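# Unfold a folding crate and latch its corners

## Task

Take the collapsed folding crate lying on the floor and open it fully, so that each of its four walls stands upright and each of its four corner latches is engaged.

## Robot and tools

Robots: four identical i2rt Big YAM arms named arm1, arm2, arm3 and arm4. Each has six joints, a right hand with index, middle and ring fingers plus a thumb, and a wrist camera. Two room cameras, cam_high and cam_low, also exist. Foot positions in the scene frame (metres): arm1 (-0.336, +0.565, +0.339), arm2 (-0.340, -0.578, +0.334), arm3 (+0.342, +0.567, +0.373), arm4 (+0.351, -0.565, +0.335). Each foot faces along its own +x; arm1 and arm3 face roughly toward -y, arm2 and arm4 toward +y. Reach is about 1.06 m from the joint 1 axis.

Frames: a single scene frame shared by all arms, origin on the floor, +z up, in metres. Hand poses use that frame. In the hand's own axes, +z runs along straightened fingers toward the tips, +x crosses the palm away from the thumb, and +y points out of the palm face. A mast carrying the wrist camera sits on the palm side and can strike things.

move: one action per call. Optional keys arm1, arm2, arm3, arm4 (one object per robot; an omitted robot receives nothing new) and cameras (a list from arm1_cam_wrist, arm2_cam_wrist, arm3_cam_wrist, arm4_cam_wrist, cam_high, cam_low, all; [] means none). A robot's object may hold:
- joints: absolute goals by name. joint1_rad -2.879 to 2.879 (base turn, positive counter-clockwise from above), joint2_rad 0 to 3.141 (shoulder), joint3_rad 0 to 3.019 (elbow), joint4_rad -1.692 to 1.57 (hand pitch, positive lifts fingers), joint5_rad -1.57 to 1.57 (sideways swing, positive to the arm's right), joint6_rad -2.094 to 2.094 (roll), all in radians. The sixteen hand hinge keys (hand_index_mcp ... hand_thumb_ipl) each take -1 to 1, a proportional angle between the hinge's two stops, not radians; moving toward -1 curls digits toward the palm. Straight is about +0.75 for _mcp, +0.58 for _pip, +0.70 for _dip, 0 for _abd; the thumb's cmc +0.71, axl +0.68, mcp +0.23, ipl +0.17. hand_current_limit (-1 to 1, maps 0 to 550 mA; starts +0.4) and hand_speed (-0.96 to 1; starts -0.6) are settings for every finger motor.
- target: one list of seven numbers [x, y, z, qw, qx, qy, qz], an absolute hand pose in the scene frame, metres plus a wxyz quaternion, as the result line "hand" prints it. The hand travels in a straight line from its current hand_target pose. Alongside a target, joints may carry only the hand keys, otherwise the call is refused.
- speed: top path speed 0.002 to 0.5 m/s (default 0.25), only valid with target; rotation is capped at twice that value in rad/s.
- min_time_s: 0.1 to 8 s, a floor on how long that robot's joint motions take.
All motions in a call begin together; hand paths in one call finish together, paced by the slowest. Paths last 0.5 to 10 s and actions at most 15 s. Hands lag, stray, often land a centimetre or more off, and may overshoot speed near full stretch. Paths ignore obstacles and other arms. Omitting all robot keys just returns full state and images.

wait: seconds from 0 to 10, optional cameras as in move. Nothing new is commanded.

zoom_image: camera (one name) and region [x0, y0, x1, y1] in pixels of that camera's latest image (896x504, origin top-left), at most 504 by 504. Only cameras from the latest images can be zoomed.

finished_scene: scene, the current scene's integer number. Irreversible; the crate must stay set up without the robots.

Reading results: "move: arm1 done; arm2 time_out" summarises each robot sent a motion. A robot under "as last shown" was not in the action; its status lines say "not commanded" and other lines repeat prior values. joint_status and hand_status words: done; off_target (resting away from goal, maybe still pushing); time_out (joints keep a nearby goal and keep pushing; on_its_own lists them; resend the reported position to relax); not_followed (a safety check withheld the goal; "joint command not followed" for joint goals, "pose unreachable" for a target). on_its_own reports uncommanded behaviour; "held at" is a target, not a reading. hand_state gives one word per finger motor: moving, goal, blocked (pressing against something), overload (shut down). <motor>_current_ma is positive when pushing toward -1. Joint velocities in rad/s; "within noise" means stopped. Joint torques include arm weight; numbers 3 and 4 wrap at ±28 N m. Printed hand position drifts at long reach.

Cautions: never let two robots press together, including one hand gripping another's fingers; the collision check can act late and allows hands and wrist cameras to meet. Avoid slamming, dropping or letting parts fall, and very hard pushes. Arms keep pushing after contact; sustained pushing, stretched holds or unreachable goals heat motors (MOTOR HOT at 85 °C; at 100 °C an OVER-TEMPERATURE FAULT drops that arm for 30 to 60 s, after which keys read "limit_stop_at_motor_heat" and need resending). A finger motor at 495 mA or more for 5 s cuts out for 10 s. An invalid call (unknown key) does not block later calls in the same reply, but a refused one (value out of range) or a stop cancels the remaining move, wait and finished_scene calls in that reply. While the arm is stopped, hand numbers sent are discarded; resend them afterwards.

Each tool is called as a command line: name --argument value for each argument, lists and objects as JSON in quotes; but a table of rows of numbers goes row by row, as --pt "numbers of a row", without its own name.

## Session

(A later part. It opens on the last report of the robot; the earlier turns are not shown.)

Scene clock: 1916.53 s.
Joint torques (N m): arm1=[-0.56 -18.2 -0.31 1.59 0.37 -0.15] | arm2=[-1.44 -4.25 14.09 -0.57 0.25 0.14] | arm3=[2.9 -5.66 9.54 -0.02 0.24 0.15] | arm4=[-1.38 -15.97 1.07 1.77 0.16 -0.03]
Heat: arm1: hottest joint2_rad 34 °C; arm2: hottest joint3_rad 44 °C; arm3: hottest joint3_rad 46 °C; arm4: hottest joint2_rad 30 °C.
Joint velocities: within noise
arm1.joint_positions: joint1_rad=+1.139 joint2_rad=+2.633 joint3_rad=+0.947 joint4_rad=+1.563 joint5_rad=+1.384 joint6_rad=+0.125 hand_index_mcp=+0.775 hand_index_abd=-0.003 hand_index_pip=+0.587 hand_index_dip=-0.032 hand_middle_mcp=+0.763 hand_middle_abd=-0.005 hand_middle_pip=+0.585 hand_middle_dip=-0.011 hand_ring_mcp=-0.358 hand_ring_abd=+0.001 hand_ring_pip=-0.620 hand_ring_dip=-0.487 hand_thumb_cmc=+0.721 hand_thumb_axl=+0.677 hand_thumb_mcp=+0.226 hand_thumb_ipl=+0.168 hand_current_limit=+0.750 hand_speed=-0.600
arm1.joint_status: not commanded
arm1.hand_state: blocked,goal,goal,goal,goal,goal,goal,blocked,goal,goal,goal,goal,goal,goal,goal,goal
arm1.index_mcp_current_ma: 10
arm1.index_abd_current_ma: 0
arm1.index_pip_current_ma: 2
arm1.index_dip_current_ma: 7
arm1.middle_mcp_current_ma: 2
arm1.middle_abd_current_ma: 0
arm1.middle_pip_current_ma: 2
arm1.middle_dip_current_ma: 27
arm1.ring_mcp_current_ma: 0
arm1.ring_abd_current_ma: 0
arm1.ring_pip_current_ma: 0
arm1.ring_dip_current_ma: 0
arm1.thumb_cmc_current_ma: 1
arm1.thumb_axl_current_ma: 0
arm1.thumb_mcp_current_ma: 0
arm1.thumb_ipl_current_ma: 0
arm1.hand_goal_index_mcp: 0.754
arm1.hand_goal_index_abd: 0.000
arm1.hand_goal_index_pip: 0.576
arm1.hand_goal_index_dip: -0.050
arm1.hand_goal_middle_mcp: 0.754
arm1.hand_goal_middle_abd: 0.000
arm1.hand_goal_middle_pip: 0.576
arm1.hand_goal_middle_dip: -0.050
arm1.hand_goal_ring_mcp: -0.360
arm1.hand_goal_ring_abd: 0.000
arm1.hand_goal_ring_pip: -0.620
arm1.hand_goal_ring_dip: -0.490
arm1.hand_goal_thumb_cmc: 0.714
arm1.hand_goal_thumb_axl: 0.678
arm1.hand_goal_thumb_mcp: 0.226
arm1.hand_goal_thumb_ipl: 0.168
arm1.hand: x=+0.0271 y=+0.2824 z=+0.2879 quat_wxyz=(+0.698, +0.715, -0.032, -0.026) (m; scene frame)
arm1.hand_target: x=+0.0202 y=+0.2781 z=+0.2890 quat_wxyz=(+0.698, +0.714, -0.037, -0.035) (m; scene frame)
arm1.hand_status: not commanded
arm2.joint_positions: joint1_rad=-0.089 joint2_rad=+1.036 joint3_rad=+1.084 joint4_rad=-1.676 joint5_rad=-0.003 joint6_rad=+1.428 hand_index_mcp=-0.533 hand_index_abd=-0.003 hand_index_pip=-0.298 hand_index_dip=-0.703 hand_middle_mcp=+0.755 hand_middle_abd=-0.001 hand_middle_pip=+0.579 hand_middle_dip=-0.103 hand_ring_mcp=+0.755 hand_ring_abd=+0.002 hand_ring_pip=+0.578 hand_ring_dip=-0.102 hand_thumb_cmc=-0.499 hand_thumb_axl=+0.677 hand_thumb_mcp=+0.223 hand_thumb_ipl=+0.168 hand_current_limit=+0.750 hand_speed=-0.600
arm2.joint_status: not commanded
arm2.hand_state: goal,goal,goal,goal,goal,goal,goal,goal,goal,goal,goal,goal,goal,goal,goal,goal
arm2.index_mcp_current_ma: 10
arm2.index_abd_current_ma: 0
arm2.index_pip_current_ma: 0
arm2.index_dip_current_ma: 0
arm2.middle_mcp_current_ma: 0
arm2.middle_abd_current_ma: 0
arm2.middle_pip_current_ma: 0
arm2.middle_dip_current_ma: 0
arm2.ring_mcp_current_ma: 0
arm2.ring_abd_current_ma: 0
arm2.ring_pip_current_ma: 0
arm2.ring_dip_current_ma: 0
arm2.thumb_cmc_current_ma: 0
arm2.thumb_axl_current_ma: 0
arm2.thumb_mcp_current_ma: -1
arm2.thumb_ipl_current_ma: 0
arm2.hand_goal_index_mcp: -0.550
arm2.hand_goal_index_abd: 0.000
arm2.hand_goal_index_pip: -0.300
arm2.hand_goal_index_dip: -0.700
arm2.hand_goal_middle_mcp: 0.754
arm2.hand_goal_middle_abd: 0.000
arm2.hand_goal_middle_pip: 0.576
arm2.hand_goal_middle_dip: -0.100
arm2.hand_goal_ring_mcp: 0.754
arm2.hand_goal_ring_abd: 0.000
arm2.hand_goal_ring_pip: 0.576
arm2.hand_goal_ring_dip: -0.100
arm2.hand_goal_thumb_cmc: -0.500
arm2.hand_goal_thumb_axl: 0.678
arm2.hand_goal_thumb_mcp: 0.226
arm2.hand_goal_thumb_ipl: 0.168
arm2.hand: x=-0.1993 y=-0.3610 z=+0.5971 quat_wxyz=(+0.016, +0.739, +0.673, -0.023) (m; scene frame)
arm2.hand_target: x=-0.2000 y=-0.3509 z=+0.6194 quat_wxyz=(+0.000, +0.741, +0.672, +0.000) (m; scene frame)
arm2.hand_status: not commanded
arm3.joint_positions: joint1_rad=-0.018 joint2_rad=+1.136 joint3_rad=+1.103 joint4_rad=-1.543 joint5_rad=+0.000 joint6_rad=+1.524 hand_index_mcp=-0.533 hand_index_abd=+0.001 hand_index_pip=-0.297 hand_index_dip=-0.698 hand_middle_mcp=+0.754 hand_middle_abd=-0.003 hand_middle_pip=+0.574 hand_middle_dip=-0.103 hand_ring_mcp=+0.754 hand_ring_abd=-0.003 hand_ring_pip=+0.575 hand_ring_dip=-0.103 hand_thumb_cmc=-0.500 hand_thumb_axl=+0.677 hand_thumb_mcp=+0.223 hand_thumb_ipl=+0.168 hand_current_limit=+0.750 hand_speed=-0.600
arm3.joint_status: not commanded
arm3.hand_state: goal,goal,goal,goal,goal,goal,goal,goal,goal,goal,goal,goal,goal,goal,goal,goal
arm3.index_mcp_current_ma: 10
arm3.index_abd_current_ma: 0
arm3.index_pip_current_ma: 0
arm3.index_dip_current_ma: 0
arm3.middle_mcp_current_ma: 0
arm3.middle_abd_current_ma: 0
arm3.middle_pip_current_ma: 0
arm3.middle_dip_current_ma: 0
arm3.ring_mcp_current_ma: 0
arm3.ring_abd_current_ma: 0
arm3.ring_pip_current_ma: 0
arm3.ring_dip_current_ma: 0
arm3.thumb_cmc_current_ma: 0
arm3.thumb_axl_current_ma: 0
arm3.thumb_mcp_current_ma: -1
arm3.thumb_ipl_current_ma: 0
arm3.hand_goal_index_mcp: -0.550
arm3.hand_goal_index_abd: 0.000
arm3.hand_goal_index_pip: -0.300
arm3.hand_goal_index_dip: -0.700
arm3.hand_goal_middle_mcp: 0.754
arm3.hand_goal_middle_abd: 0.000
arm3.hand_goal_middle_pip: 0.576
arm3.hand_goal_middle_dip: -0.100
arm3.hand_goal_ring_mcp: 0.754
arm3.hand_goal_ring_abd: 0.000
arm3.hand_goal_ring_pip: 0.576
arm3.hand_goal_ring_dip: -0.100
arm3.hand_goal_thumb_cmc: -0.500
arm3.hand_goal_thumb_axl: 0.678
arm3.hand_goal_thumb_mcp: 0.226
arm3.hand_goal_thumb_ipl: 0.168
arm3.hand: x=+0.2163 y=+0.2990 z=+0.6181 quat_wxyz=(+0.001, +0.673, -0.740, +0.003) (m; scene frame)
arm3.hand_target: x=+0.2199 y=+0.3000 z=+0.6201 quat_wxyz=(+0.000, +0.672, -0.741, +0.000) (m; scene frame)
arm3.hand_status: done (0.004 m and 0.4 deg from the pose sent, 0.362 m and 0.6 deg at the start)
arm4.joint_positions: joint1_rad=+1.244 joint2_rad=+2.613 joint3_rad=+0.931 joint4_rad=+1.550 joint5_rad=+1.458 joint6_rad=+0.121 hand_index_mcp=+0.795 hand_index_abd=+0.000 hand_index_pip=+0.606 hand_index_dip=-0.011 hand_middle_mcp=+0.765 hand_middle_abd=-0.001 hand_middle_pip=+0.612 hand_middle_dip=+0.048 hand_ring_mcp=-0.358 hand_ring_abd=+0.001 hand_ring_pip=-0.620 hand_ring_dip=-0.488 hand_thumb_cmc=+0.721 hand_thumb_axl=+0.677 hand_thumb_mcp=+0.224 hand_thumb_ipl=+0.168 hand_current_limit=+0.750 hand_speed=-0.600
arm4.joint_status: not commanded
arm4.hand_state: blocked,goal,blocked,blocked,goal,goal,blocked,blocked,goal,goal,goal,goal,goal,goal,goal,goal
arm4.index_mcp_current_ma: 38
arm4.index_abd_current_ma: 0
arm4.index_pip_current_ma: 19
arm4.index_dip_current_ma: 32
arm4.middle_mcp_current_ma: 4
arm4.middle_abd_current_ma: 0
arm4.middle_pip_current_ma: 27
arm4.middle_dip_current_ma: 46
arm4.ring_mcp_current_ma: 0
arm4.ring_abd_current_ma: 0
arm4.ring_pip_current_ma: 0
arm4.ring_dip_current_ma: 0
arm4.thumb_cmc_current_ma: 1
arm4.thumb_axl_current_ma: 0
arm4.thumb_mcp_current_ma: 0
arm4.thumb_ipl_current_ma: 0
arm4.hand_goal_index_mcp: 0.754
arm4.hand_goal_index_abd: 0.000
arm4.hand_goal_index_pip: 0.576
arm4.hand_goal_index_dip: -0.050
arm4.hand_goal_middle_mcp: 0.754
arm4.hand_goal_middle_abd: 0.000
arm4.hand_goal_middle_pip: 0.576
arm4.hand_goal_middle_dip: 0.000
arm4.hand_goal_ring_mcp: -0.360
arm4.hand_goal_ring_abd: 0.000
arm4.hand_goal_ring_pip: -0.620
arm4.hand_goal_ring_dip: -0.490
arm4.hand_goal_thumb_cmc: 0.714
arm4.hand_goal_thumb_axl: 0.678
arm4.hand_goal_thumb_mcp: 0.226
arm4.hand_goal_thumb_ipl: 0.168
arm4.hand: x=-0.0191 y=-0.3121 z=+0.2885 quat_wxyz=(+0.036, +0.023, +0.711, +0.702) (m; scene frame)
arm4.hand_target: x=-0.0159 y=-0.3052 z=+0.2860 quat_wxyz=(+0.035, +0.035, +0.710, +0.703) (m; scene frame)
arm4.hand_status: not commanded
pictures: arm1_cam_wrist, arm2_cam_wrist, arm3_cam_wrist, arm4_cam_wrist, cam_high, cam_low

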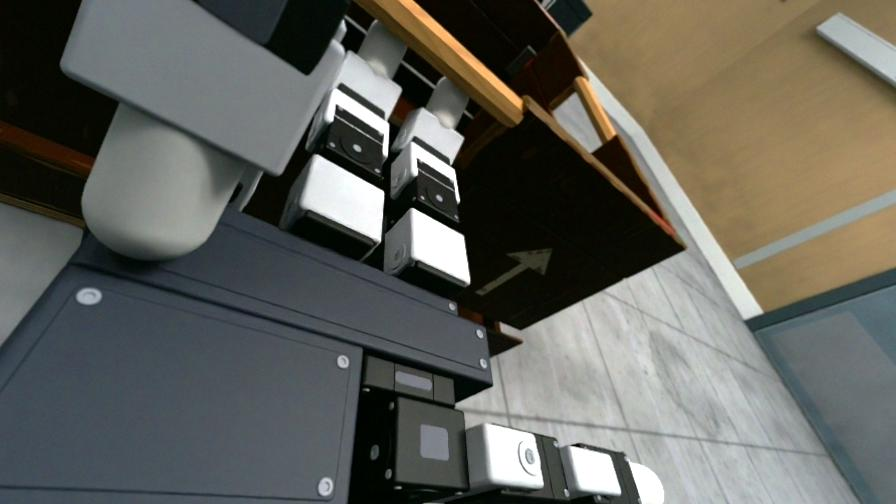

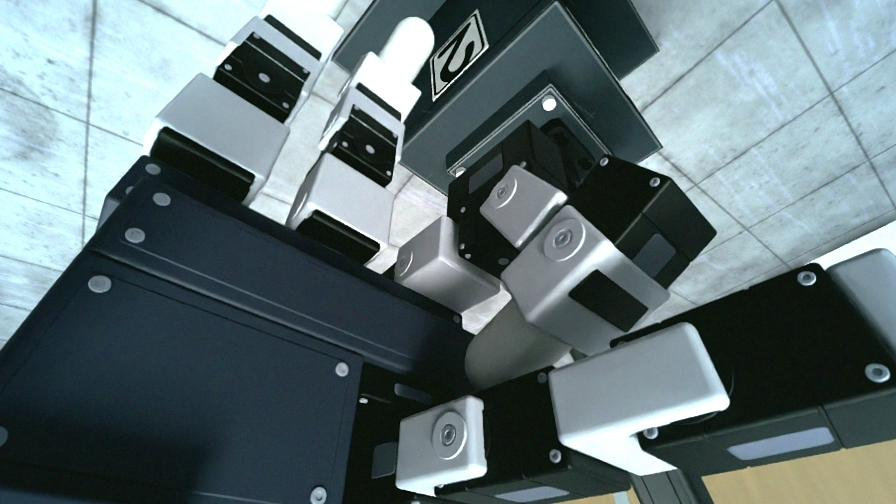

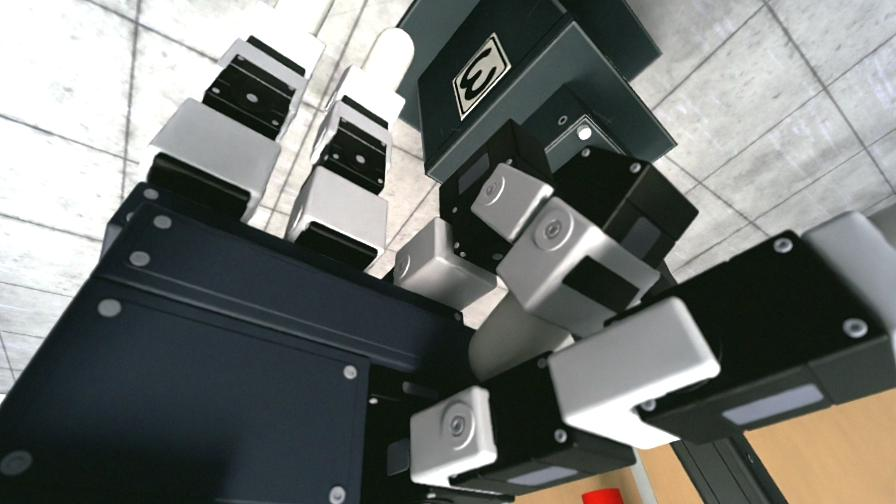

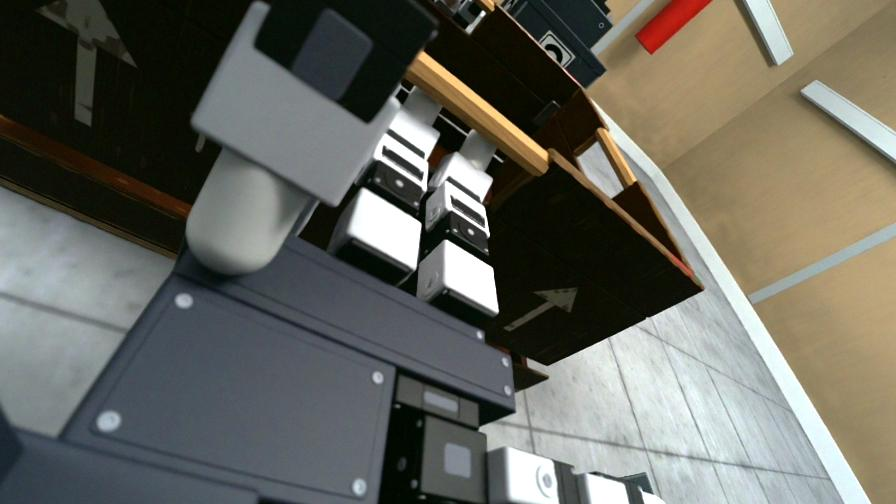

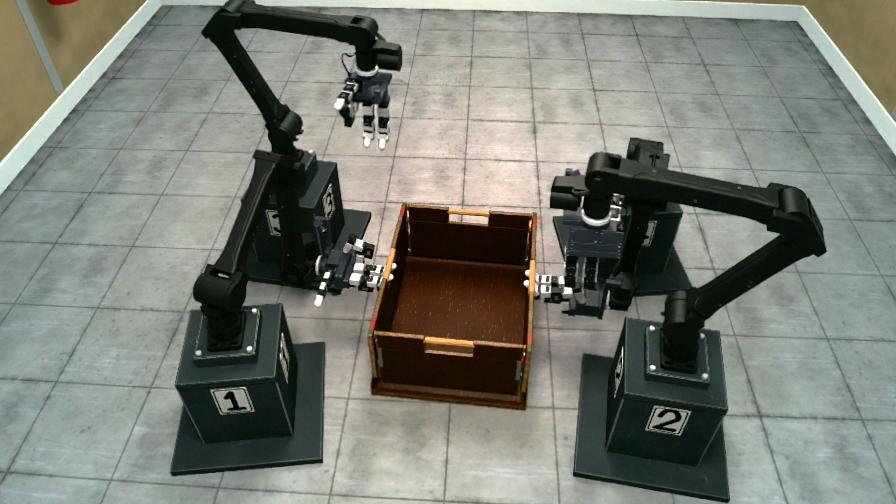

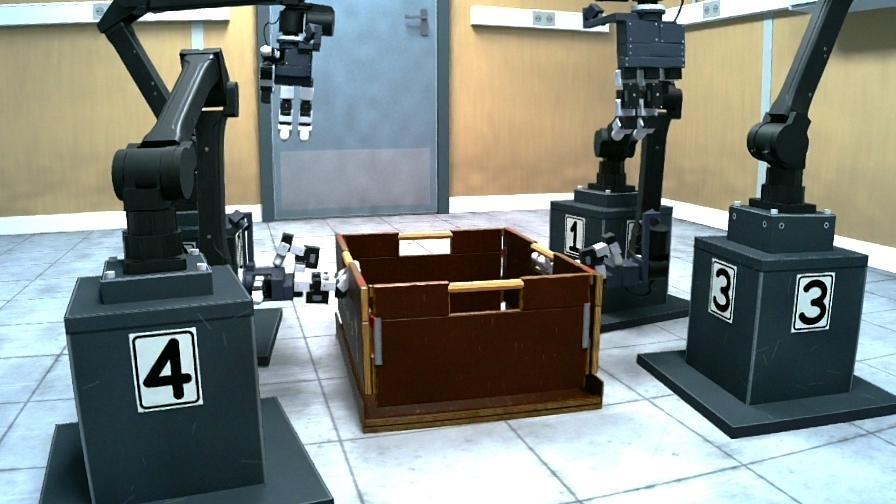

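zoom_image --camera "arm1_cam_wrist" --region '[490, 60, 700, 350]'

zoom_image --camera "arm4_cam_wrist" --region '[460, 80, 730, 400]'

Scaled by 1.738.

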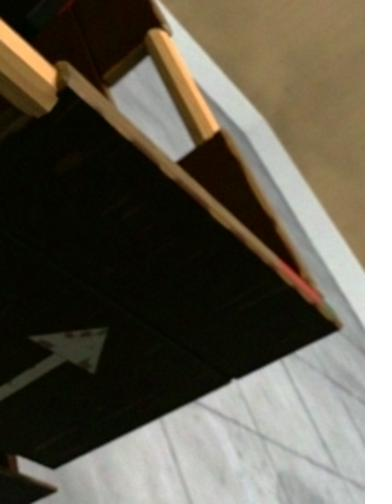

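Scaled by 1.575.

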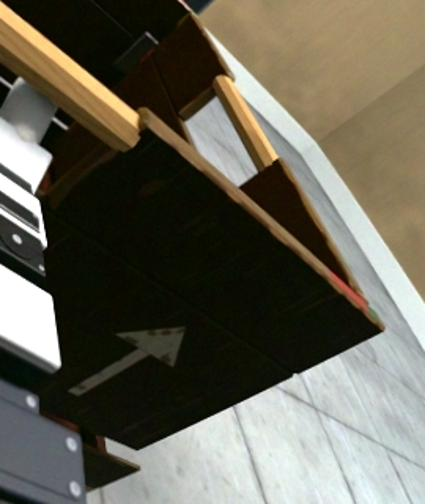

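move --arm1 '{"target": [0.020, 0.262, 0.289, 0.7063, 0.7063, -0.0345, -0.0345], "speed": 0.03}' --arm4 '{"target": [-0.016, -0.289, 0.286, 0.0345, 0.0345, 0.7063, 0.7063], "speed": 0.03}' --cameras '["cam_high", "cam_low"]'

zoom_image --camera "cam_low" --region '[560, 255, 620, 405]'

zoom_image --camera "cam_low" --region '[330, 225, 400, 435]'

zoom_image --camera "cam_high" --region '[360, 320, 400, 400]'

zoom_image --camera "cam_high" --region '[504, 320, 544, 410]'

Scene clock: 1938.37 s.
Joint torques (N m): arm1=[-2.84 -17.96 0.53 1.61 -0.3 -0.29] | arm2=[-1.44 -4.25 14.08 -0.55 0.24 0.14] | arm3=[2.84 -5.66 9.54 -0.01 0.24 0.15] | arm4=[-3.6 -16.21 1.57 1.73 -0.83 -0.11]
Heat: arm1: hottest joint2_rad 34 °C; arm2: hottest joint3_rad 46 °C; arm3: hottest joint3_rad 46 °C; arm4: hottest joint2_rad 30 °C.
move: arm1 off_target; arm4 off_target
Joint velocities: within noise
arm1.joint_positions: joint1_rad=+1.133 joint2_rad=+2.631 joint3_rad=+0.947 joint4_rad=+1.563 joint5_rad=+1.368 joint6_rad=+0.125 hand_index_mcp=+0.778 hand_index_abd=-0.003 hand_index_pip=+0.588 hand_index_dip=-0.036 hand_middle_mcp=+0.763 hand_middle_abd=-0.005 hand_middle_pip=+0.589 hand_middle_dip=-0.011 hand_ring_mcp=-0.358 hand_ring_abd=+0.001 hand_ring_pip=-0.620 hand_ring_dip=-0.487 hand_thumb_cmc=+0.721 hand_thumb_axl=+0.677 hand_thumb_mcp=+0.226 hand_thumb_ipl=+0.168 hand_current_limit=+0.750 hand_speed=-0.600
arm1.joint_status: not commanded
arm1.hand_state: blocked,goal,goal,goal,goal,goal,goal,blocked,goal,goal,goal,goal,goal,goal,goal,goal
arm1.index_mcp_current_ma: 12
arm1.index_abd_current_ma: 0
arm1.index_pip_current_ma: 3
arm1.index_dip_current_ma: 4
arm1.middle_mcp_current_ma: 2
arm1.middle_abd_current_ma: -1
arm1.middle_pip_current_ma: 3
arm1.middle_dip_current_ma: 27
arm1.ring_mcp_current_ma: 0
arm1.ring_abd_current_ma: 0
arm1.ring_pip_current_ma: 0
arm1.ring_dip_current_ma: 0
arm1.thumb_cmc_current_ma: 1
arm1.thumb_axl_current_ma: 0
arm1.thumb_mcp_current_ma: 0
arm1.thumb_ipl_current_ma: 0
arm1.hand_goal_index_mcp: 0.754
arm1.hand_goal_index_abd: 0.000
arm1.hand_goal_index_pip: 0.576
arm1.hand_goal_index_dip: -0.050
arm1.hand_goal_middle_mcp: 0.754
arm1.hand_goal_middle_abd: 0.000
arm1.hand_goal_middle_pip: 0.576
arm1.hand_goal_middle_dip: -0.050
arm1.hand_goal_ring_mcp: -0.360
arm1.hand_goal_ring_abd: 0.000
arm1.hand_goal_ring_pip: -0.620
arm1.hand_goal_ring_dip: -0.490
arm1.hand_goal_thumb_cmc: 0.714
arm1.hand_goal_thumb_axl: 0.678
arm1.hand_goal_thumb_mcp: 0.226
arm1.hand_goal_thumb_ipl: 0.168
arm1.hand: x=+0.0286 y=+0.2793 z=+0.2884 quat_wxyz=(+0.698, +0.715, -0.029, -0.022) (m; scene frame)
arm1.hand_target: x=+0.0198 y=+0.2627 z=+0.2890 quat_wxyz=(+0.697, +0.715, -0.037, -0.036) (m; scene frame)
arm1.hand_status: off_target (0.019 m and 2.1 deg from the pose sent, 0.022 m and 1.7 deg at the start; a joint's target at an end of its range on 31 of 31 steps)
arm2, arm3: as last shown
arm4.joint_positions: joint1_rad=+1.239 joint2_rad=+2.613 joint3_rad=+0.931 joint4_rad=+1.553 joint5_rad=+1.449 joint6_rad=+0.121 hand_index_mcp=+0.796 hand_index_abd=+0.004 hand_index_pip=+0.607 hand_index_dip=-0.014 hand_middle_mcp=+0.763 hand_middle_abd=+0.005 hand_middle_pip=+0.616 hand_middle_dip=+0.051 hand_ring_mcp=-0.358 hand_ring_abd=+0.001 hand_ring_pip=-0.620 hand_ring_dip=-0.488 hand_thumb_cmc=+0.721 hand_thumb_axl=+0.677 hand_thumb_mcp=+0.224 hand_thumb_ipl=+0.168 hand_current_limit=+0.750 hand_speed=-0.600
arm4.joint_status: not commanded
arm4.hand_state: blocked,goal,blocked,blocked,goal,goal,blocked,blocked,goal,goal,goal,goal,goal,goal,goal,goal
arm4.index_mcp_current_ma: 40
arm4.index_abd_current_ma: 0
arm4.index_pip_current_ma: 20
arm4.index_dip_current_ma: 27
arm4.middle_mcp_current_ma: 3
arm4.middle_abd_current_ma: 1
arm4.middle_pip_current_ma: 33
arm4.middle_dip_current_ma: 51
arm4.ring_mcp_current_ma: 0
arm4.ring_abd_current_ma: 0
arm4.ring_pip_current_ma: 0
arm4.ring_dip_current_ma: 0
arm4.thumb_cmc_current_ma: 1
arm4.thumb_axl_current_ma: 0
arm4.thumb_mcp_current_ma: 0
arm4.thumb_ipl_current_ma: 0
arm4.hand_goal_index_mcp: 0.754
arm4.hand_goal_index_abd: 0.000
arm4.hand_goal_index_pip: 0.576
arm4.hand_goal_index_dip: -0.050
arm4.hand_goal_middle_mcp: 0.754
arm4.hand_goal_middle_abd: 0.000
arm4.hand_goal_middle_pip: 0.576
arm4.hand_goal_middle_dip: 0.000
arm4.hand_goal_ring_mcp: -0.360
arm4.hand_goal_ring_abd: 0.000
arm4.hand_goal_ring_pip: -0.620
arm4.hand_goal_ring_dip: -0.490
arm4.hand_goal_thumb_cmc: 0.714
arm4.hand_goal_thumb_axl: 0.678
arm4.hand_goal_thumb_mcp: 0.226
arm4.hand_goal_thumb_ipl: 0.168
arm4.hand: x=-0.0193 y=-0.3098 z=+0.2884 quat_wxyz=(+0.033, +0.022, +0.711, +0.702) (m; scene frame)
arm4.hand_target: x=-0.0152 y=-0.2900 z=+0.2863 quat_wxyz=(+0.035, +0.036, +0.711, +0.702) (m; scene frame)
arm4.hand_status: off_target (0.021 m and 1.6 deg from the pose sent, 0.023 m and 1.5 deg at the start; a joint's target at an end of its range on 29 of 31 steps)
pictures: cam_high, cam_low

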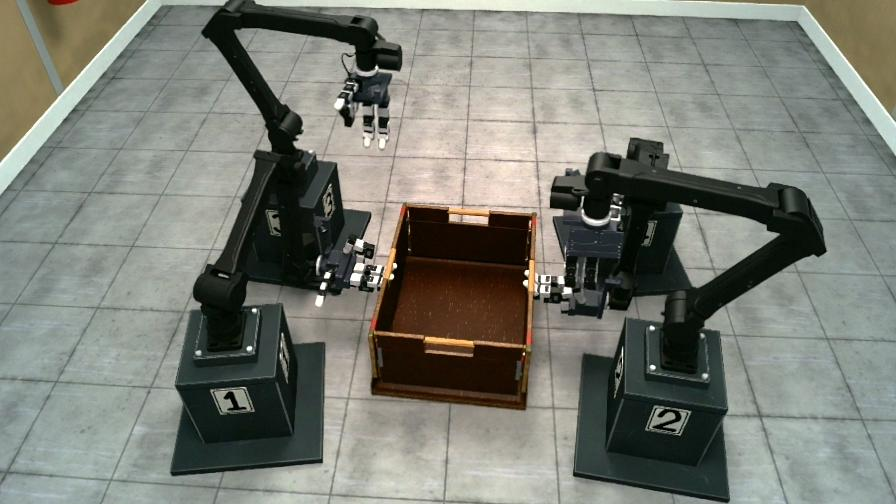

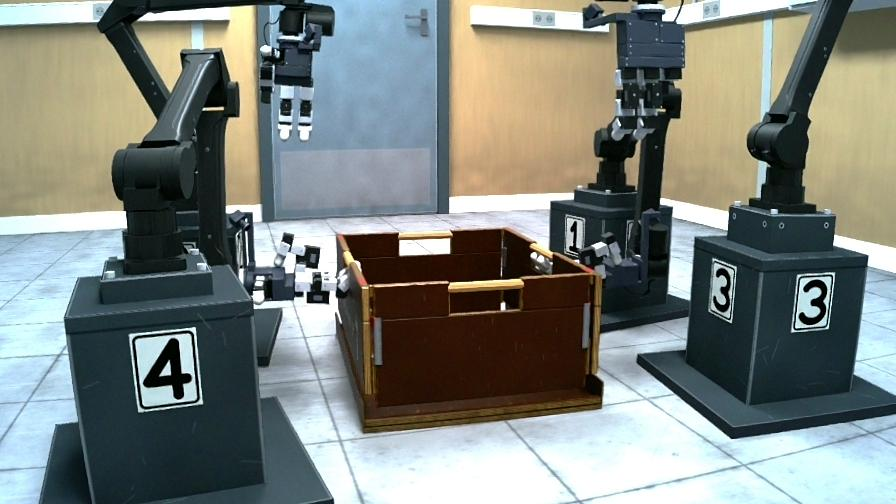

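Scaled by 3.360.

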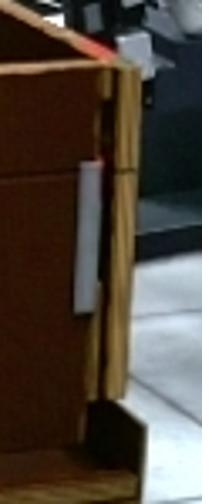

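Scaled by 2.400.

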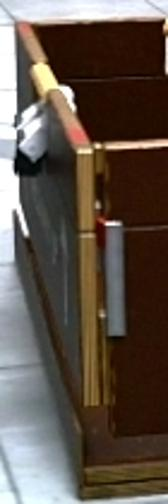

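Scaled by 6.300.

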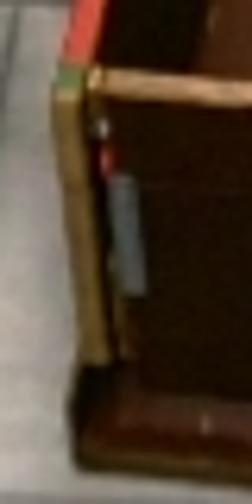

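Scaled by 5.600.

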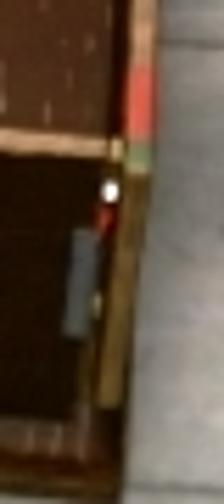

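move --arm2 '{"joints": {"joint6_rad": -1.714}, "min_time_s": 3}' --cameras '["cam_high", "arm2_cam_wrist"]'

Scene clock: 1958.73 s.
Joint torques (N m): arm1=[-2.78 -17.96 0.53 1.61 -0.29 -0.29] | arm2=[-1.49 -4.25 14.06 -0.57 -0.19 -0.25] | arm3=[2.78 -5.66 9.54 -0.01 0.24 0.15] | arm4=[-3.55 -16.03 1.61 1.69 -0.83 -0.12]
Heat: arm1: hottest joint2_rad 38 °C; arm2: hottest joint3_rad 47 °C; arm3: hottest joint3_rad 45 °C; arm4: hottest joint2_rad 30 °C.
move: arm2 done
Joint velocities: within noise
arm1, arm3, arm4: as last shown
arm2.joint_positions: joint1_rad=-0.088 joint2_rad=+1.036 joint3_rad=+1.084 joint4_rad=-1.676 joint5_rad=-0.003 joint6_rad=-1.697 hand_index_mcp=-0.533 hand_index_abd=-0.003 hand_index_pip=-0.298 hand_index_dip=-0.703 hand_middle_mcp=+0.755 hand_middle_abd=-0.001 hand_middle_pip=+0.579 hand_middle_dip=-0.103 hand_ring_mcp=+0.755 hand_ring_abd=+0.002 hand_ring_pip=+0.578 hand_ring_dip=-0.102 hand_thumb_cmc=-0.499 hand_thumb_axl=+0.677 hand_thumb_mcp=+0.223 hand_thumb_ipl=+0.168 hand_current_limit=+0.750 hand_speed=-0.600
arm2.joint_status: all done
arm2.hand_state: goal,goal,goal,goal,goal,goal,goal,goal,goal,goal,goal,goal,goal,goal,goal,goal
arm2.index_mcp_current_ma: 10
arm2.index_abd_current_ma: 0
arm2.index_pip_current_ma: 0
arm2.index_dip_current_ma: 0
arm2.middle_mcp_current_ma: 0
arm2.middle_abd_current_ma: 0
arm2.middle_pip_current_ma: 0
arm2.middle_dip_current_ma: 0
arm2.ring_mcp_current_ma: 0
arm2.ring_abd_current_ma: 0
arm2.ring_pip_current_ma: 0
arm2.ring_dip_current_ma: 0
arm2.thumb_cmc_current_ma: 0
arm2.thumb_axl_current_ma: 0
arm2.thumb_mcp_current_ma: -1
arm2.thumb_ipl_current_ma: 0
arm2.hand_goal_index_mcp: -0.550
arm2.hand_goal_index_abd: 0.000
arm2.hand_goal_index_pip: -0.300
arm2.hand_goal_index_dip: -0.700
arm2.hand_goal_middle_mcp: 0.754
arm2.hand_goal_middle_abd: 0.000
arm2.hand_goal_middle_pip: 0.576
arm2.hand_goal_middle_dip: -0.100
arm2.hand_goal_ring_mcp: 0.754
arm2.hand_goal_ring_abd: 0.000
arm2.hand_goal_ring_pip: 0.576
arm2.hand_goal_ring_dip: -0.100
arm2.hand_goal_thumb_cmc: -0.500
arm2.hand_goal_thumb_axl: 0.678
arm2.hand_goal_thumb_mcp: 0.226
arm2.hand_goal_thumb_ipl: 0.168
arm2.hand: x=-0.3640 y=-0.2988 z=+0.5958 quat_wxyz=(-0.023, -0.668, +0.744, -0.016) (m; scene frame)
arm2.hand_target: x=-0.3653 y=-0.2906 z=+0.6196 quat_wxyz=(+0.000, -0.678, +0.735, +0.000) (m; scene frame)
arm2.hand_status: not commanded
pictures: arm2_cam_wrist, cam_high

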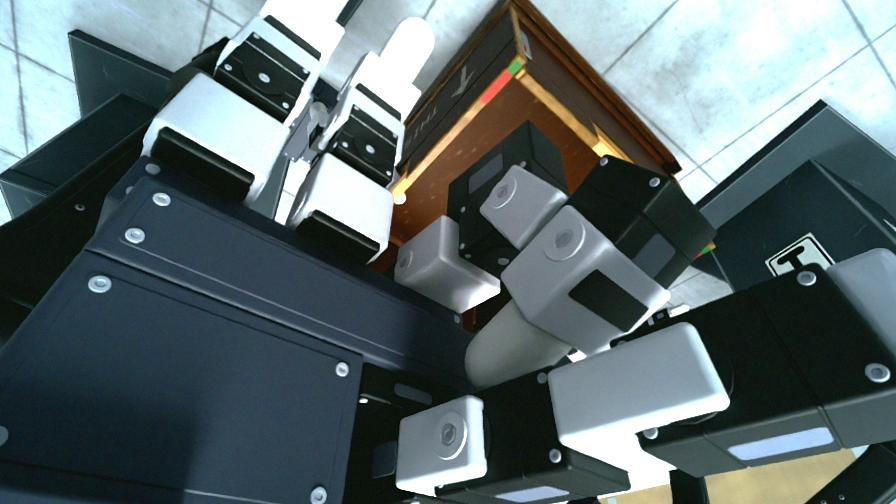

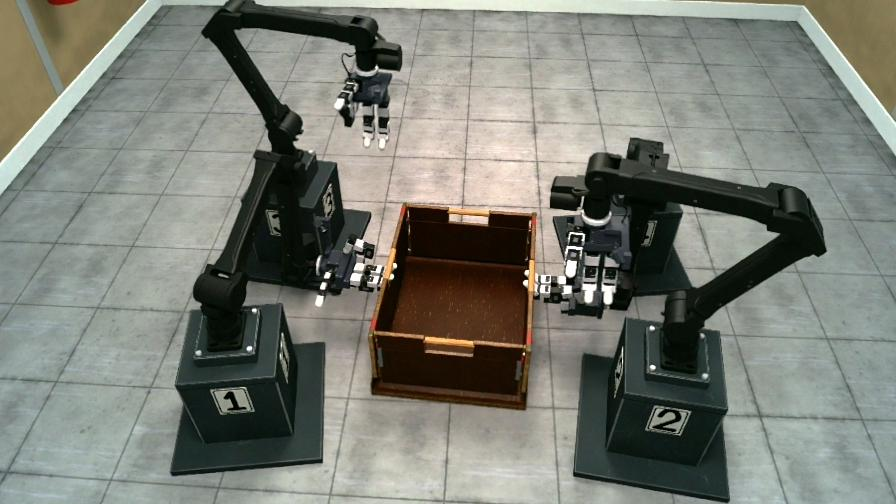

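zoom_image --camera "arm2_cam_wrist" --region '[440, 0, 720, 190]'

Scaled by 1.800.

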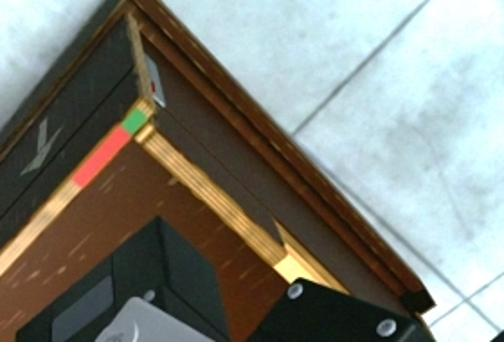

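move --arm2 '{"target": [-0.46, -0.06, 0.44, 0, 0.6717, -0.7408, 0], "speed": 0.2}' --cameras '["cam_high", "arm2_cam_wrist"]'

zoom_image --camera "arm2_cam_wrist" --region '[440, 0, 800, 200]'

Scene clock: 1964.40 s.
Joint torques (N m): arm1=[-2.78 -18.02 0.5 1.61 -0.3 -0.29] | arm2=[-1.67 -10.29 12.88 0.12 -0.18 0.11] | arm3=[2.78 -5.6 9.52 0.01 0.24 0.15] | arm4=[-3.37 -16.26 1.61 1.68 -0.84 -0.11]
Heat: arm1: hottest joint2_rad 38 °C; arm2: hottest joint3_rad 47 °C; arm3: hottest joint3_rad 45 °C; arm4: hottest joint2_rad 30 °C.
move: arm2 off_target
Joint velocities: within noise
arm1, arm3, arm4: as last shown
arm2.joint_positions: joint1_rad=+0.214 joint2_rad=+1.672 joint3_rad=+1.247 joint4_rad=-1.189 joint5_rad=-0.003 joint6_rad=-1.414 hand_index_mcp=-0.533 hand_index_abd=-0.003 hand_index_pip=-0.298 hand_index_dip=-0.703 hand_middle_mcp=+0.755 hand_middle_abd=-0.001 hand_middle_pip=+0.579 hand_middle_dip=-0.103 hand_ring_mcp=+0.755 hand_ring_abd=+0.002 hand_ring_pip=+0.578 hand_ring_dip=-0.102 hand_thumb_cmc=-0.499 hand_thumb_axl=+0.677 hand_thumb_mcp=+0.223 hand_thumb_ipl=+0.168 hand_current_limit=+0.750 hand_speed=-0.600
arm2.joint_status: not commanded
arm2.hand_state: goal,goal,goal,goal,goal,goal,goal,goal,goal,goal,goal,goal,goal,goal,goal,goal
arm2.index_mcp_current_ma: 10
arm2.index_abd_current_ma: 0
arm2.index_pip_current_ma: 0
arm2.index_dip_current_ma: 0
arm2.middle_mcp_current_ma: 0
arm2.middle_abd_current_ma: 0
arm2.middle_pip_current_ma: 0
arm2.middle_dip_current_ma: 0
arm2.ring_mcp_current_ma: 0
arm2.ring_abd_current_ma: 0
arm2.ring_pip_current_ma: 0
arm2.ring_dip_current_ma: 0
arm2.thumb_cmc_current_ma: 0
arm2.thumb_axl_current_ma: 0
arm2.thumb_mcp_current_ma: -1
arm2.thumb_ipl_current_ma: 0
arm2.hand_goal_index_mcp: -0.550
arm2.hand_goal_index_abd: 0.000
arm2.hand_goal_index_pip: -0.300
arm2.hand_goal_index_dip: -0.700
arm2.hand_goal_middle_mcp: 0.754
arm2.hand_goal_middle_abd: 0.000
arm2.hand_goal_middle_pip: 0.576
arm2.hand_goal_middle_dip: -0.100
arm2.hand_goal_ring_mcp: 0.754
arm2.hand_goal_ring_abd: 0.000
arm2.hand_goal_ring_pip: 0.576
arm2.hand_goal_ring_dip: -0.100
arm2.hand_goal_thumb_cmc: -0.500
arm2.hand_goal_thumb_axl: 0.678
arm2.hand_goal_thumb_mcp: 0.226
arm2.hand_goal_thumb_ipl: 0.168
arm2.hand: x=-0.4549 y=-0.0838 z=+0.4283 quat_wxyz=(-0.013, -0.675, +0.738, -0.016) (m; scene frame)
arm2.hand_target: x=-0.4599 y=-0.0612 z=+0.4405 quat_wxyz=(+0.000, -0.672, +0.741, +0.000) (m; scene frame)
arm2.hand_status: off_target (0.027 m and 2.4 deg from the pose sent, 0.301 m and 3.2 deg at the start)
pictures: arm2_cam_wrist, cam_high

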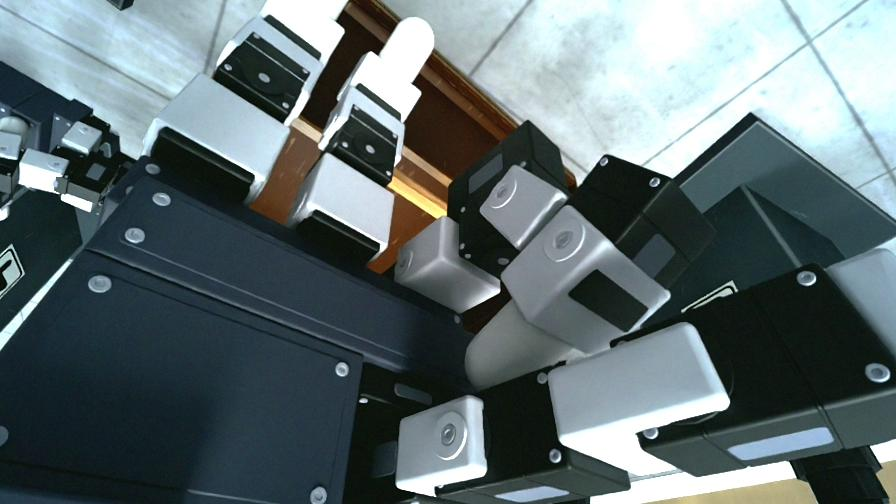

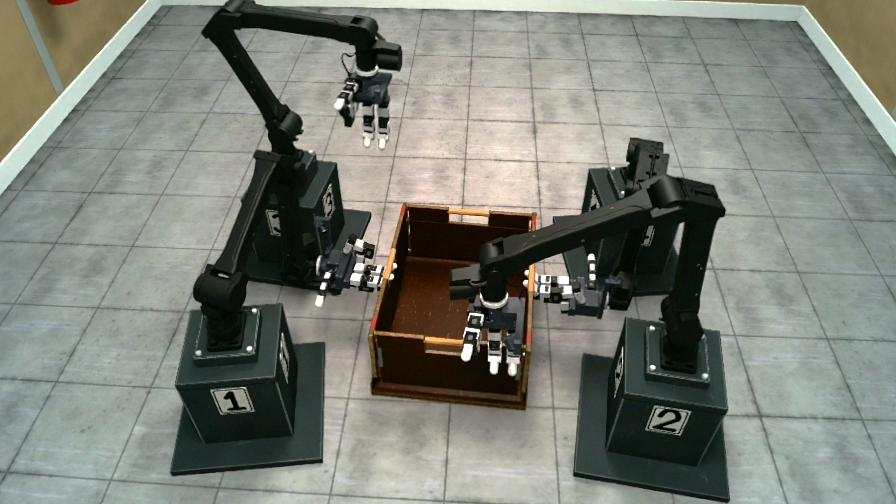

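Scaled by 1.400.

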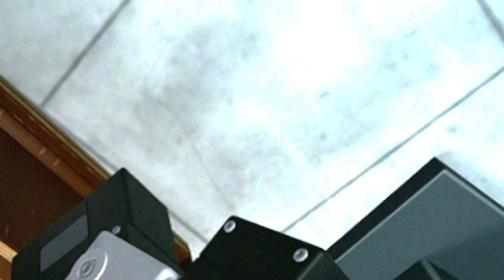

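move --arm2 '{"target": [-0.34, 0.13, 0.46, 0, 0.6717, -0.7408, 0], "speed": 0.2}' --cameras '["arm2_cam_wrist"]'

zoom_image --camera "arm2_cam_wrist" --region '[440, 0, 700, 180]'

Scene clock: 1979.53 s.
Joint torques (N m): arm1=[-2.73 -17.96 0.53 1.62 -0.3 -0.28] | arm2=[-2.49 -15.79 14.15 -0.61 -0.14 -0.23] | arm3=[2.78 -5.6 9.52 -0.01 0.24 0.15] | arm4=[-3.49 -16.03 1.61 1.7 -0.82 -0.12]
Heat: arm1: hottest joint2_rad 39 °C; arm2: hottest joint3_rad 48 °C; arm3: hottest joint3_rad 45 °C; arm4: hottest joint2_rad 30 °C.
move: arm2 off_target
Joint velocities: within noise
arm1, arm3, arm4: as last shown
arm2.joint_positions: joint1_rad=+0.026 joint2_rad=+2.172 joint3_rad=+2.081 joint4_rad=-1.501 joint5_rad=-0.003 joint6_rad=-1.578 hand_index_mcp=-0.533 hand_index_abd=-0.003 hand_index_pip=-0.298 hand_index_dip=-0.703 hand_middle_mcp=+0.755 hand_middle_abd=-0.001 hand_middle_pip=+0.579 hand_middle_dip=-0.103 hand_ring_mcp=+0.755 hand_ring_abd=+0.002 hand_ring_pip=+0.578 hand_ring_dip=-0.102 hand_thumb_cmc=-0.499 hand_thumb_axl=+0.677 hand_thumb_mcp=+0.223 hand_thumb_ipl=+0.168 hand_current_limit=+0.750 hand_speed=-0.600
arm2.joint_status: not commanded
arm2.hand_state: goal,goal,goal,goal,goal,goal,goal,goal,goal,goal,goal,goal,goal,goal,goal,goal
arm2.index_mcp_current_ma: 10
arm2.index_abd_current_ma: 0
arm2.index_pip_current_ma: 0
arm2.index_dip_current_ma: 0
arm2.middle_mcp_current_ma: 0
arm2.middle_abd_current_ma: 0
arm2.middle_pip_current_ma: 0
arm2.middle_dip_current_ma: 0
arm2.ring_mcp_current_ma: 0
arm2.ring_abd_current_ma: 0
arm2.ring_pip_current_ma: 0
arm2.ring_dip_current_ma: 0
arm2.thumb_cmc_current_ma: 0
arm2.thumb_axl_current_ma: 0
arm2.thumb_mcp_current_ma: -1
arm2.thumb_ipl_current_ma: 0
arm2.hand_goal_index_mcp: -0.550
arm2.hand_goal_index_abd: 0.000
arm2.hand_goal_index_pip: -0.300
arm2.hand_goal_index_dip: -0.700
arm2.hand_goal_middle_mcp: 0.754
arm2.hand_goal_middle_abd: 0.000
arm2.hand_goal_middle_pip: 0.576
arm2.hand_goal_middle_dip: -0.100
arm2.hand_goal_ring_mcp: 0.754
arm2.hand_goal_ring_abd: 0.000
arm2.hand_goal_ring_pip: 0.576
arm2.hand_goal_ring_dip: -0.100
arm2.hand_goal_thumb_cmc: -0.500
arm2.hand_goal_thumb_axl: 0.678
arm2.hand_goal_thumb_mcp: 0.226
arm2.hand_goal_thumb_ipl: 0.168
arm2.hand: x=-0.3421 y=+0.1165 z=+0.4565 quat_wxyz=(-0.007, -0.666, +0.746, -0.006) (m; scene frame)
arm2.hand_target: x=-0.3401 y=+0.1293 z=+0.4601 quat_wxyz=(+0.001, -0.671, +0.741, +0.001) (m; scene frame)
arm2.hand_status: off_target (0.014 m and 1.5 deg from the pose sent, 0.245 m and 2.5 deg at the start)
pictures: arm2_cam_wrist

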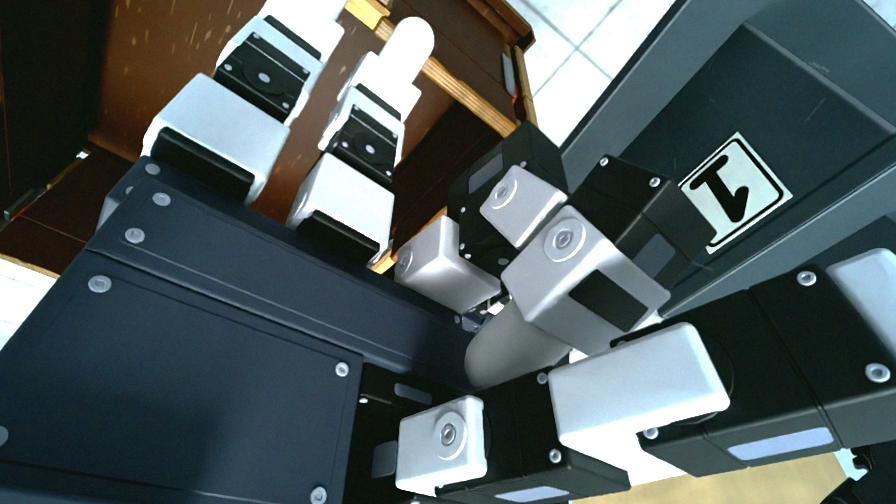

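Scaled by 1.938.

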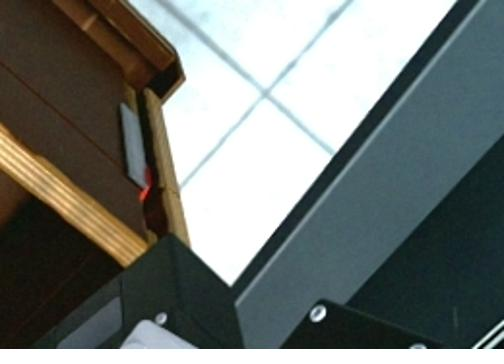

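zoom_image --camera "arm2_cam_wrist" --region '[485, 30, 550, 135]'

zoom_image --camera "arm2_cam_wrist" --region '[0, 130, 110, 240]'

Scaled by 4.800.

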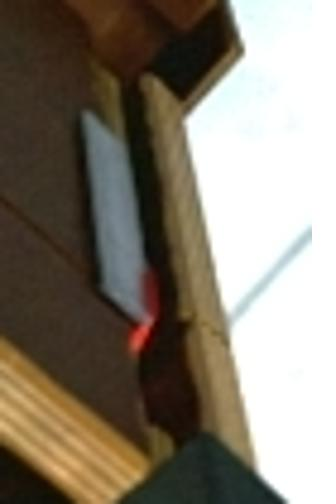

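Scaled by 4.582.

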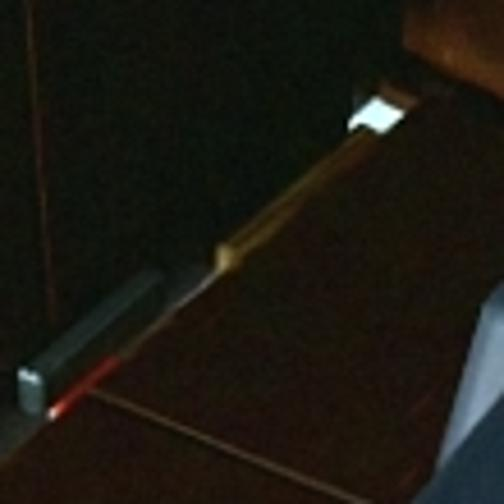

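move --arm3 '{"target": [0.30, 0.10, 0.45, 0, 0.6717, -0.7408, 0], "speed": 0.2}' --cameras '["arm3_cam_wrist"]'

zoom_image --camera "arm3_cam_wrist" --region '[440, 0, 700, 180]'

Scene clock: 1999.23 s.
Joint torques (N m): arm1=[-2.84 -17.9 0.53 1.59 -0.29 -0.29] | arm2=[-2.43 -15.85 14.13 -0.47 -0.15 -0.25] | arm3=[2.61 -14.74 11.86 0.4 0.16 0.17] | arm4=[-3.55 -16.09 1.59 1.69 -0.82 -0.11]
Heat: arm1: hottest joint2_rad 40 °C; arm2: hottest joint3_rad 52 °C; arm3: hottest joint3_rad 45 °C; arm4: hottest joint2_rad 30 °C.
move: arm3 off_target
Joint velocities: within noise
arm1, arm2, arm4: as last shown
arm2.joint_positions: joint1_rad=+0.026 joint2_rad=+2.173 joint3_rad=+2.081 joint4_rad=-1.501 joint5_rad=-0.003 joint6_rad=-1.578 hand_index_mcp=-0.533 hand_index_abd=-0.003 hand_index_pip=-0.298 hand_index_dip=-0.703 hand_middle_mcp=+0.755 hand_middle_abd=-0.001 hand_middle_pip=+0.579 hand_middle_dip=-0.103 hand_ring_mcp=+0.755 hand_ring_abd=+0.002 hand_ring_pip=+0.578 hand_ring_dip=-0.102 hand_thumb_cmc=-0.499 hand_thumb_axl=+0.677 hand_thumb_mcp=+0.223 hand_thumb_ipl=+0.168 hand_current_limit=+0.750 hand_speed=-0.600
arm2.hand: x=-0.3421 y=+0.1165 z=+0.4560 quat_wxyz=(-0.008, -0.666, +0.746, -0.007) (m; scene frame)
arm2.hand_target: x=-0.3401 y=+0.1293 z=+0.4599 quat_wxyz=(+0.001, -0.671, +0.741, +0.001) (m; scene frame)
arm3.joint_positions: joint1_rad=+0.194 joint2_rad=+1.763 joint3_rad=+1.255 joint4_rad=-1.127 joint5_rad=-0.001 joint6_rad=+1.733 hand_index_mcp=-0.533 hand_index_abd=+0.001 hand_index_pip=-0.297 hand_index_dip=-0.698 hand_middle_mcp=+0.754 hand_middle_abd=-0.003 hand_middle_pip=+0.574 hand_middle_dip=-0.103 hand_ring_mcp=+0.754 hand_ring_abd=-0.003 hand_ring_pip=+0.575 hand_ring_dip=-0.103 hand_thumb_cmc=-0.500 hand_thumb_axl=+0.677 hand_thumb_mcp=+0.223 hand_thumb_ipl=+0.168 hand_current_limit=+0.750 hand_speed=-0.600
arm3.joint_status: not commanded
arm3.hand_state: goal,goal,goal,goal,goal,goal,goal,goal,goal,goal,goal,goal,goal,goal,goal,goal
arm3.index_mcp_current_ma: 10
arm3.index_abd_current_ma: 0
arm3.index_pip_current_ma: 0
arm3.index_dip_current_ma: 0
arm3.middle_mcp_current_ma: 0
arm3.middle_abd_current_ma: 0
arm3.middle_pip_current_ma: 0
arm3.middle_dip_current_ma: 0
arm3.ring_mcp_current_ma: 0
arm3.ring_abd_current_ma: 0
arm3.ring_pip_current_ma: 0
arm3.ring_dip_current_ma: 0
arm3.thumb_cmc_current_ma: 0
arm3.thumb_axl_current_ma: 0
arm3.thumb_mcp_current_ma: -1
arm3.thumb_ipl_current_ma: 0
arm3.hand_goal_index_mcp: -0.550
arm3.hand_goal_index_abd: 0.000
arm3.hand_goal_index_pip: -0.300
arm3.hand_goal_index_dip: -0.700
arm3.hand_goal_middle_mcp: 0.754
arm3.hand_goal_middle_abd: 0.000
arm3.hand_goal_middle_pip: 0.576
arm3.hand_goal_middle_dip: -0.100
arm3.hand_goal_ring_mcp: 0.754
arm3.hand_goal_ring_abd: 0.000
arm3.hand_goal_ring_pip: 0.576
arm3.hand_goal_ring_dip: -0.100
arm3.hand_goal_thumb_cmc: -0.500
arm3.hand_goal_thumb_axl: 0.678
arm3.hand_goal_thumb_mcp: 0.226
arm3.hand_goal_thumb_ipl: 0.168
arm3.hand: x=+0.2934 y=+0.1207 z=+0.4361 quat_wxyz=(-0.017, +0.674, -0.738, -0.021) (m; scene frame)
arm3.hand_target: x=+0.3001 y=+0.1009 z=+0.4503 quat_wxyz=(+0.000, +0.672, -0.741, +0.000) (m; scene frame)
arm3.hand_status: off_target (0.026 m and 3.1 deg from the pose sent, 0.274 m and 0.4 deg at the start)
pictures: arm3_cam_wrist

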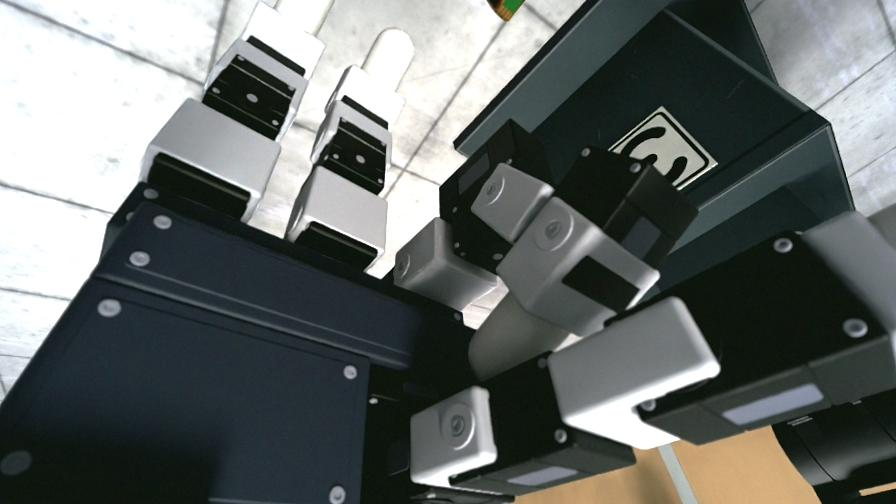

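Scaled by 1.938.

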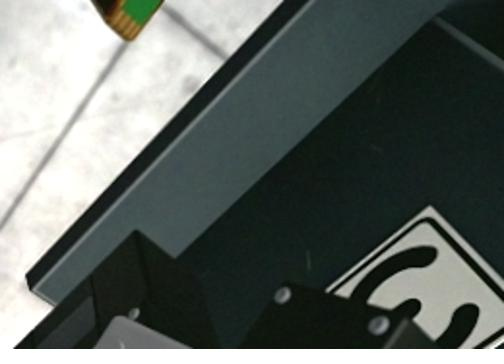

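move --arm3 '{"target": [0.25, 0.03, 0.45, 0, 0.6717, -0.7408, 0], "speed": 0.2}' --cameras '["arm3_cam_wrist"]'

zoom_image --camera "arm3_cam_wrist" --region '[440, 0, 600, 150]'

Scene clock: 2005.70 s.
Joint torques (N m): arm1=[-2.73 -17.96 0.51 1.61 -0.3 -0.29] | arm2=[-2.55 -15.85 14.15 -0.49 -0.14 -0.24] | arm3=[1.61 -17.2 12.48 -0.13 0.1 -0.14] | arm4=[-3.55 -16.15 1.59 1.76 -0.83 -0.11]
Heat: arm1: hottest joint2_rad 40 °C; arm2: hottest joint3_rad 53 °C; arm3: hottest joint3_rad 45 °C; arm4: hottest joint2_rad 30 °C.
move: arm3 off_target
Joint velocities: within noise
arm1, arm2, arm4: as last shown
arm3.joint_positions: joint1_rad=+0.110 joint2_rad=+1.920 joint3_rad=+1.492 joint4_rad=-1.187 joint5_rad=+0.003 joint6_rad=+1.669 hand_index_mcp=-0.533 hand_index_abd=+0.001 hand_index_pip=-0.297 hand_index_dip=-0.698 hand_middle_mcp=+0.754 hand_middle_abd=-0.002 hand_middle_pip=+0.574 hand_middle_dip=-0.103 hand_ring_mcp=+0.754 hand_ring_abd=-0.003 hand_ring_pip=+0.575 hand_ring_dip=-0.103 hand_thumb_cmc=-0.500 hand_thumb_axl=+0.677 hand_thumb_mcp=+0.223 hand_thumb_ipl=+0.168 hand_current_limit=+0.750 hand_speed=-0.600
arm3.joint_status: not commanded
arm3.hand_state: goal,goal,goal,goal,goal,goal,goal,goal,goal,goal,goal,goal,goal,goal,goal,goal
arm3.index_mcp_current_ma: 10
arm3.index_abd_current_ma: 0
arm3.index_pip_current_ma: 0
arm3.index_dip_current_ma: 0
arm3.middle_mcp_current_ma: 0
arm3.middle_abd_current_ma: 0
arm3.middle_pip_current_ma: 0
arm3.middle_dip_current_ma: 0
arm3.ring_mcp_current_ma: 0
arm3.ring_abd_current_ma: 0
arm3.ring_pip_current_ma: 0
arm3.ring_dip_current_ma: 0
arm3.thumb_cmc_current_ma: 0
arm3.thumb_axl_current_ma: 0
arm3.thumb_mcp_current_ma: -1
arm3.thumb_ipl_current_ma: 0
arm3.hand_goal_index_mcp: -0.550
arm3.hand_goal_index_abd: 0.000
arm3.hand_goal_index_pip: -0.300
arm3.hand_goal_index_dip: -0.700
arm3.hand_goal_middle_mcp: 0.754
arm3.hand_goal_middle_abd: 0.000
arm3.hand_goal_middle_pip: 0.576
arm3.hand_goal_middle_dip: -0.100
arm3.hand_goal_ring_mcp: 0.754
arm3.hand_goal_ring_abd: 0.000
arm3.hand_goal_ring_pip: 0.576
arm3.hand_goal_ring_dip: -0.100
arm3.hand_goal_thumb_cmc: -0.500
arm3.hand_goal_thumb_axl: 0.678
arm3.hand_goal_thumb_mcp: 0.226
arm3.hand_goal_thumb_ipl: 0.168
arm3.hand: x=+0.2519 y=+0.0482 z=+0.4366 quat_wxyz=(-0.011, +0.666, -0.745, -0.013) (m; scene frame)
arm3.hand_target: x=+0.2500 y=+0.0308 z=+0.4504 quat_wxyz=(+0.000, +0.672, -0.741, +0.000) (m; scene frame)
arm3.hand_status: off_target (0.023 m and 2.1 deg from the pose sent, 0.101 m and 3.1 deg at the start)
pictures: arm3_cam_wrist

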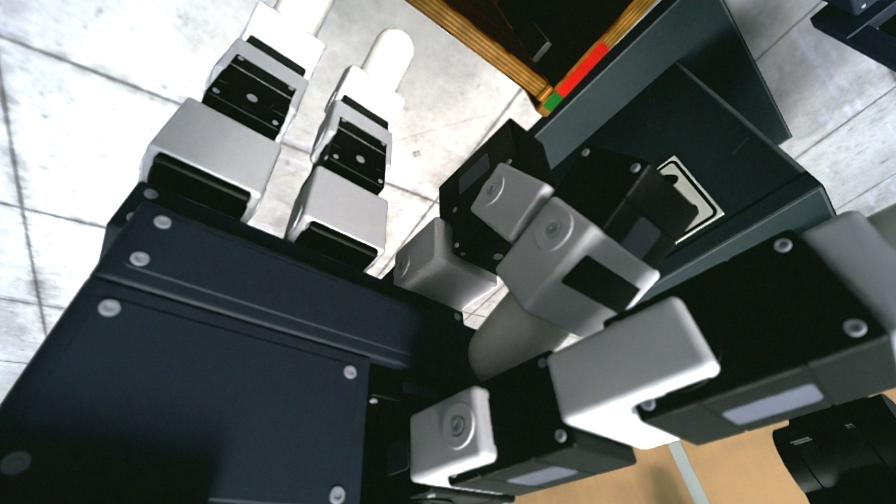

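Scaled by 3.150.

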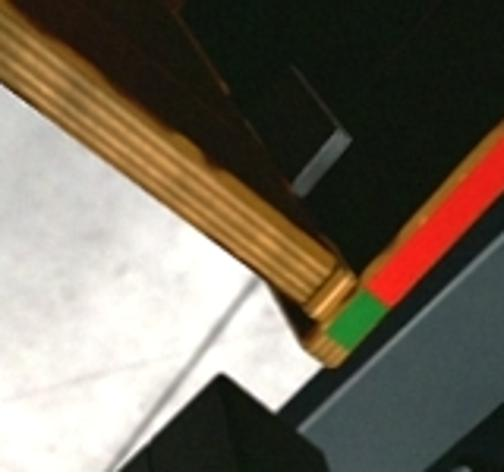

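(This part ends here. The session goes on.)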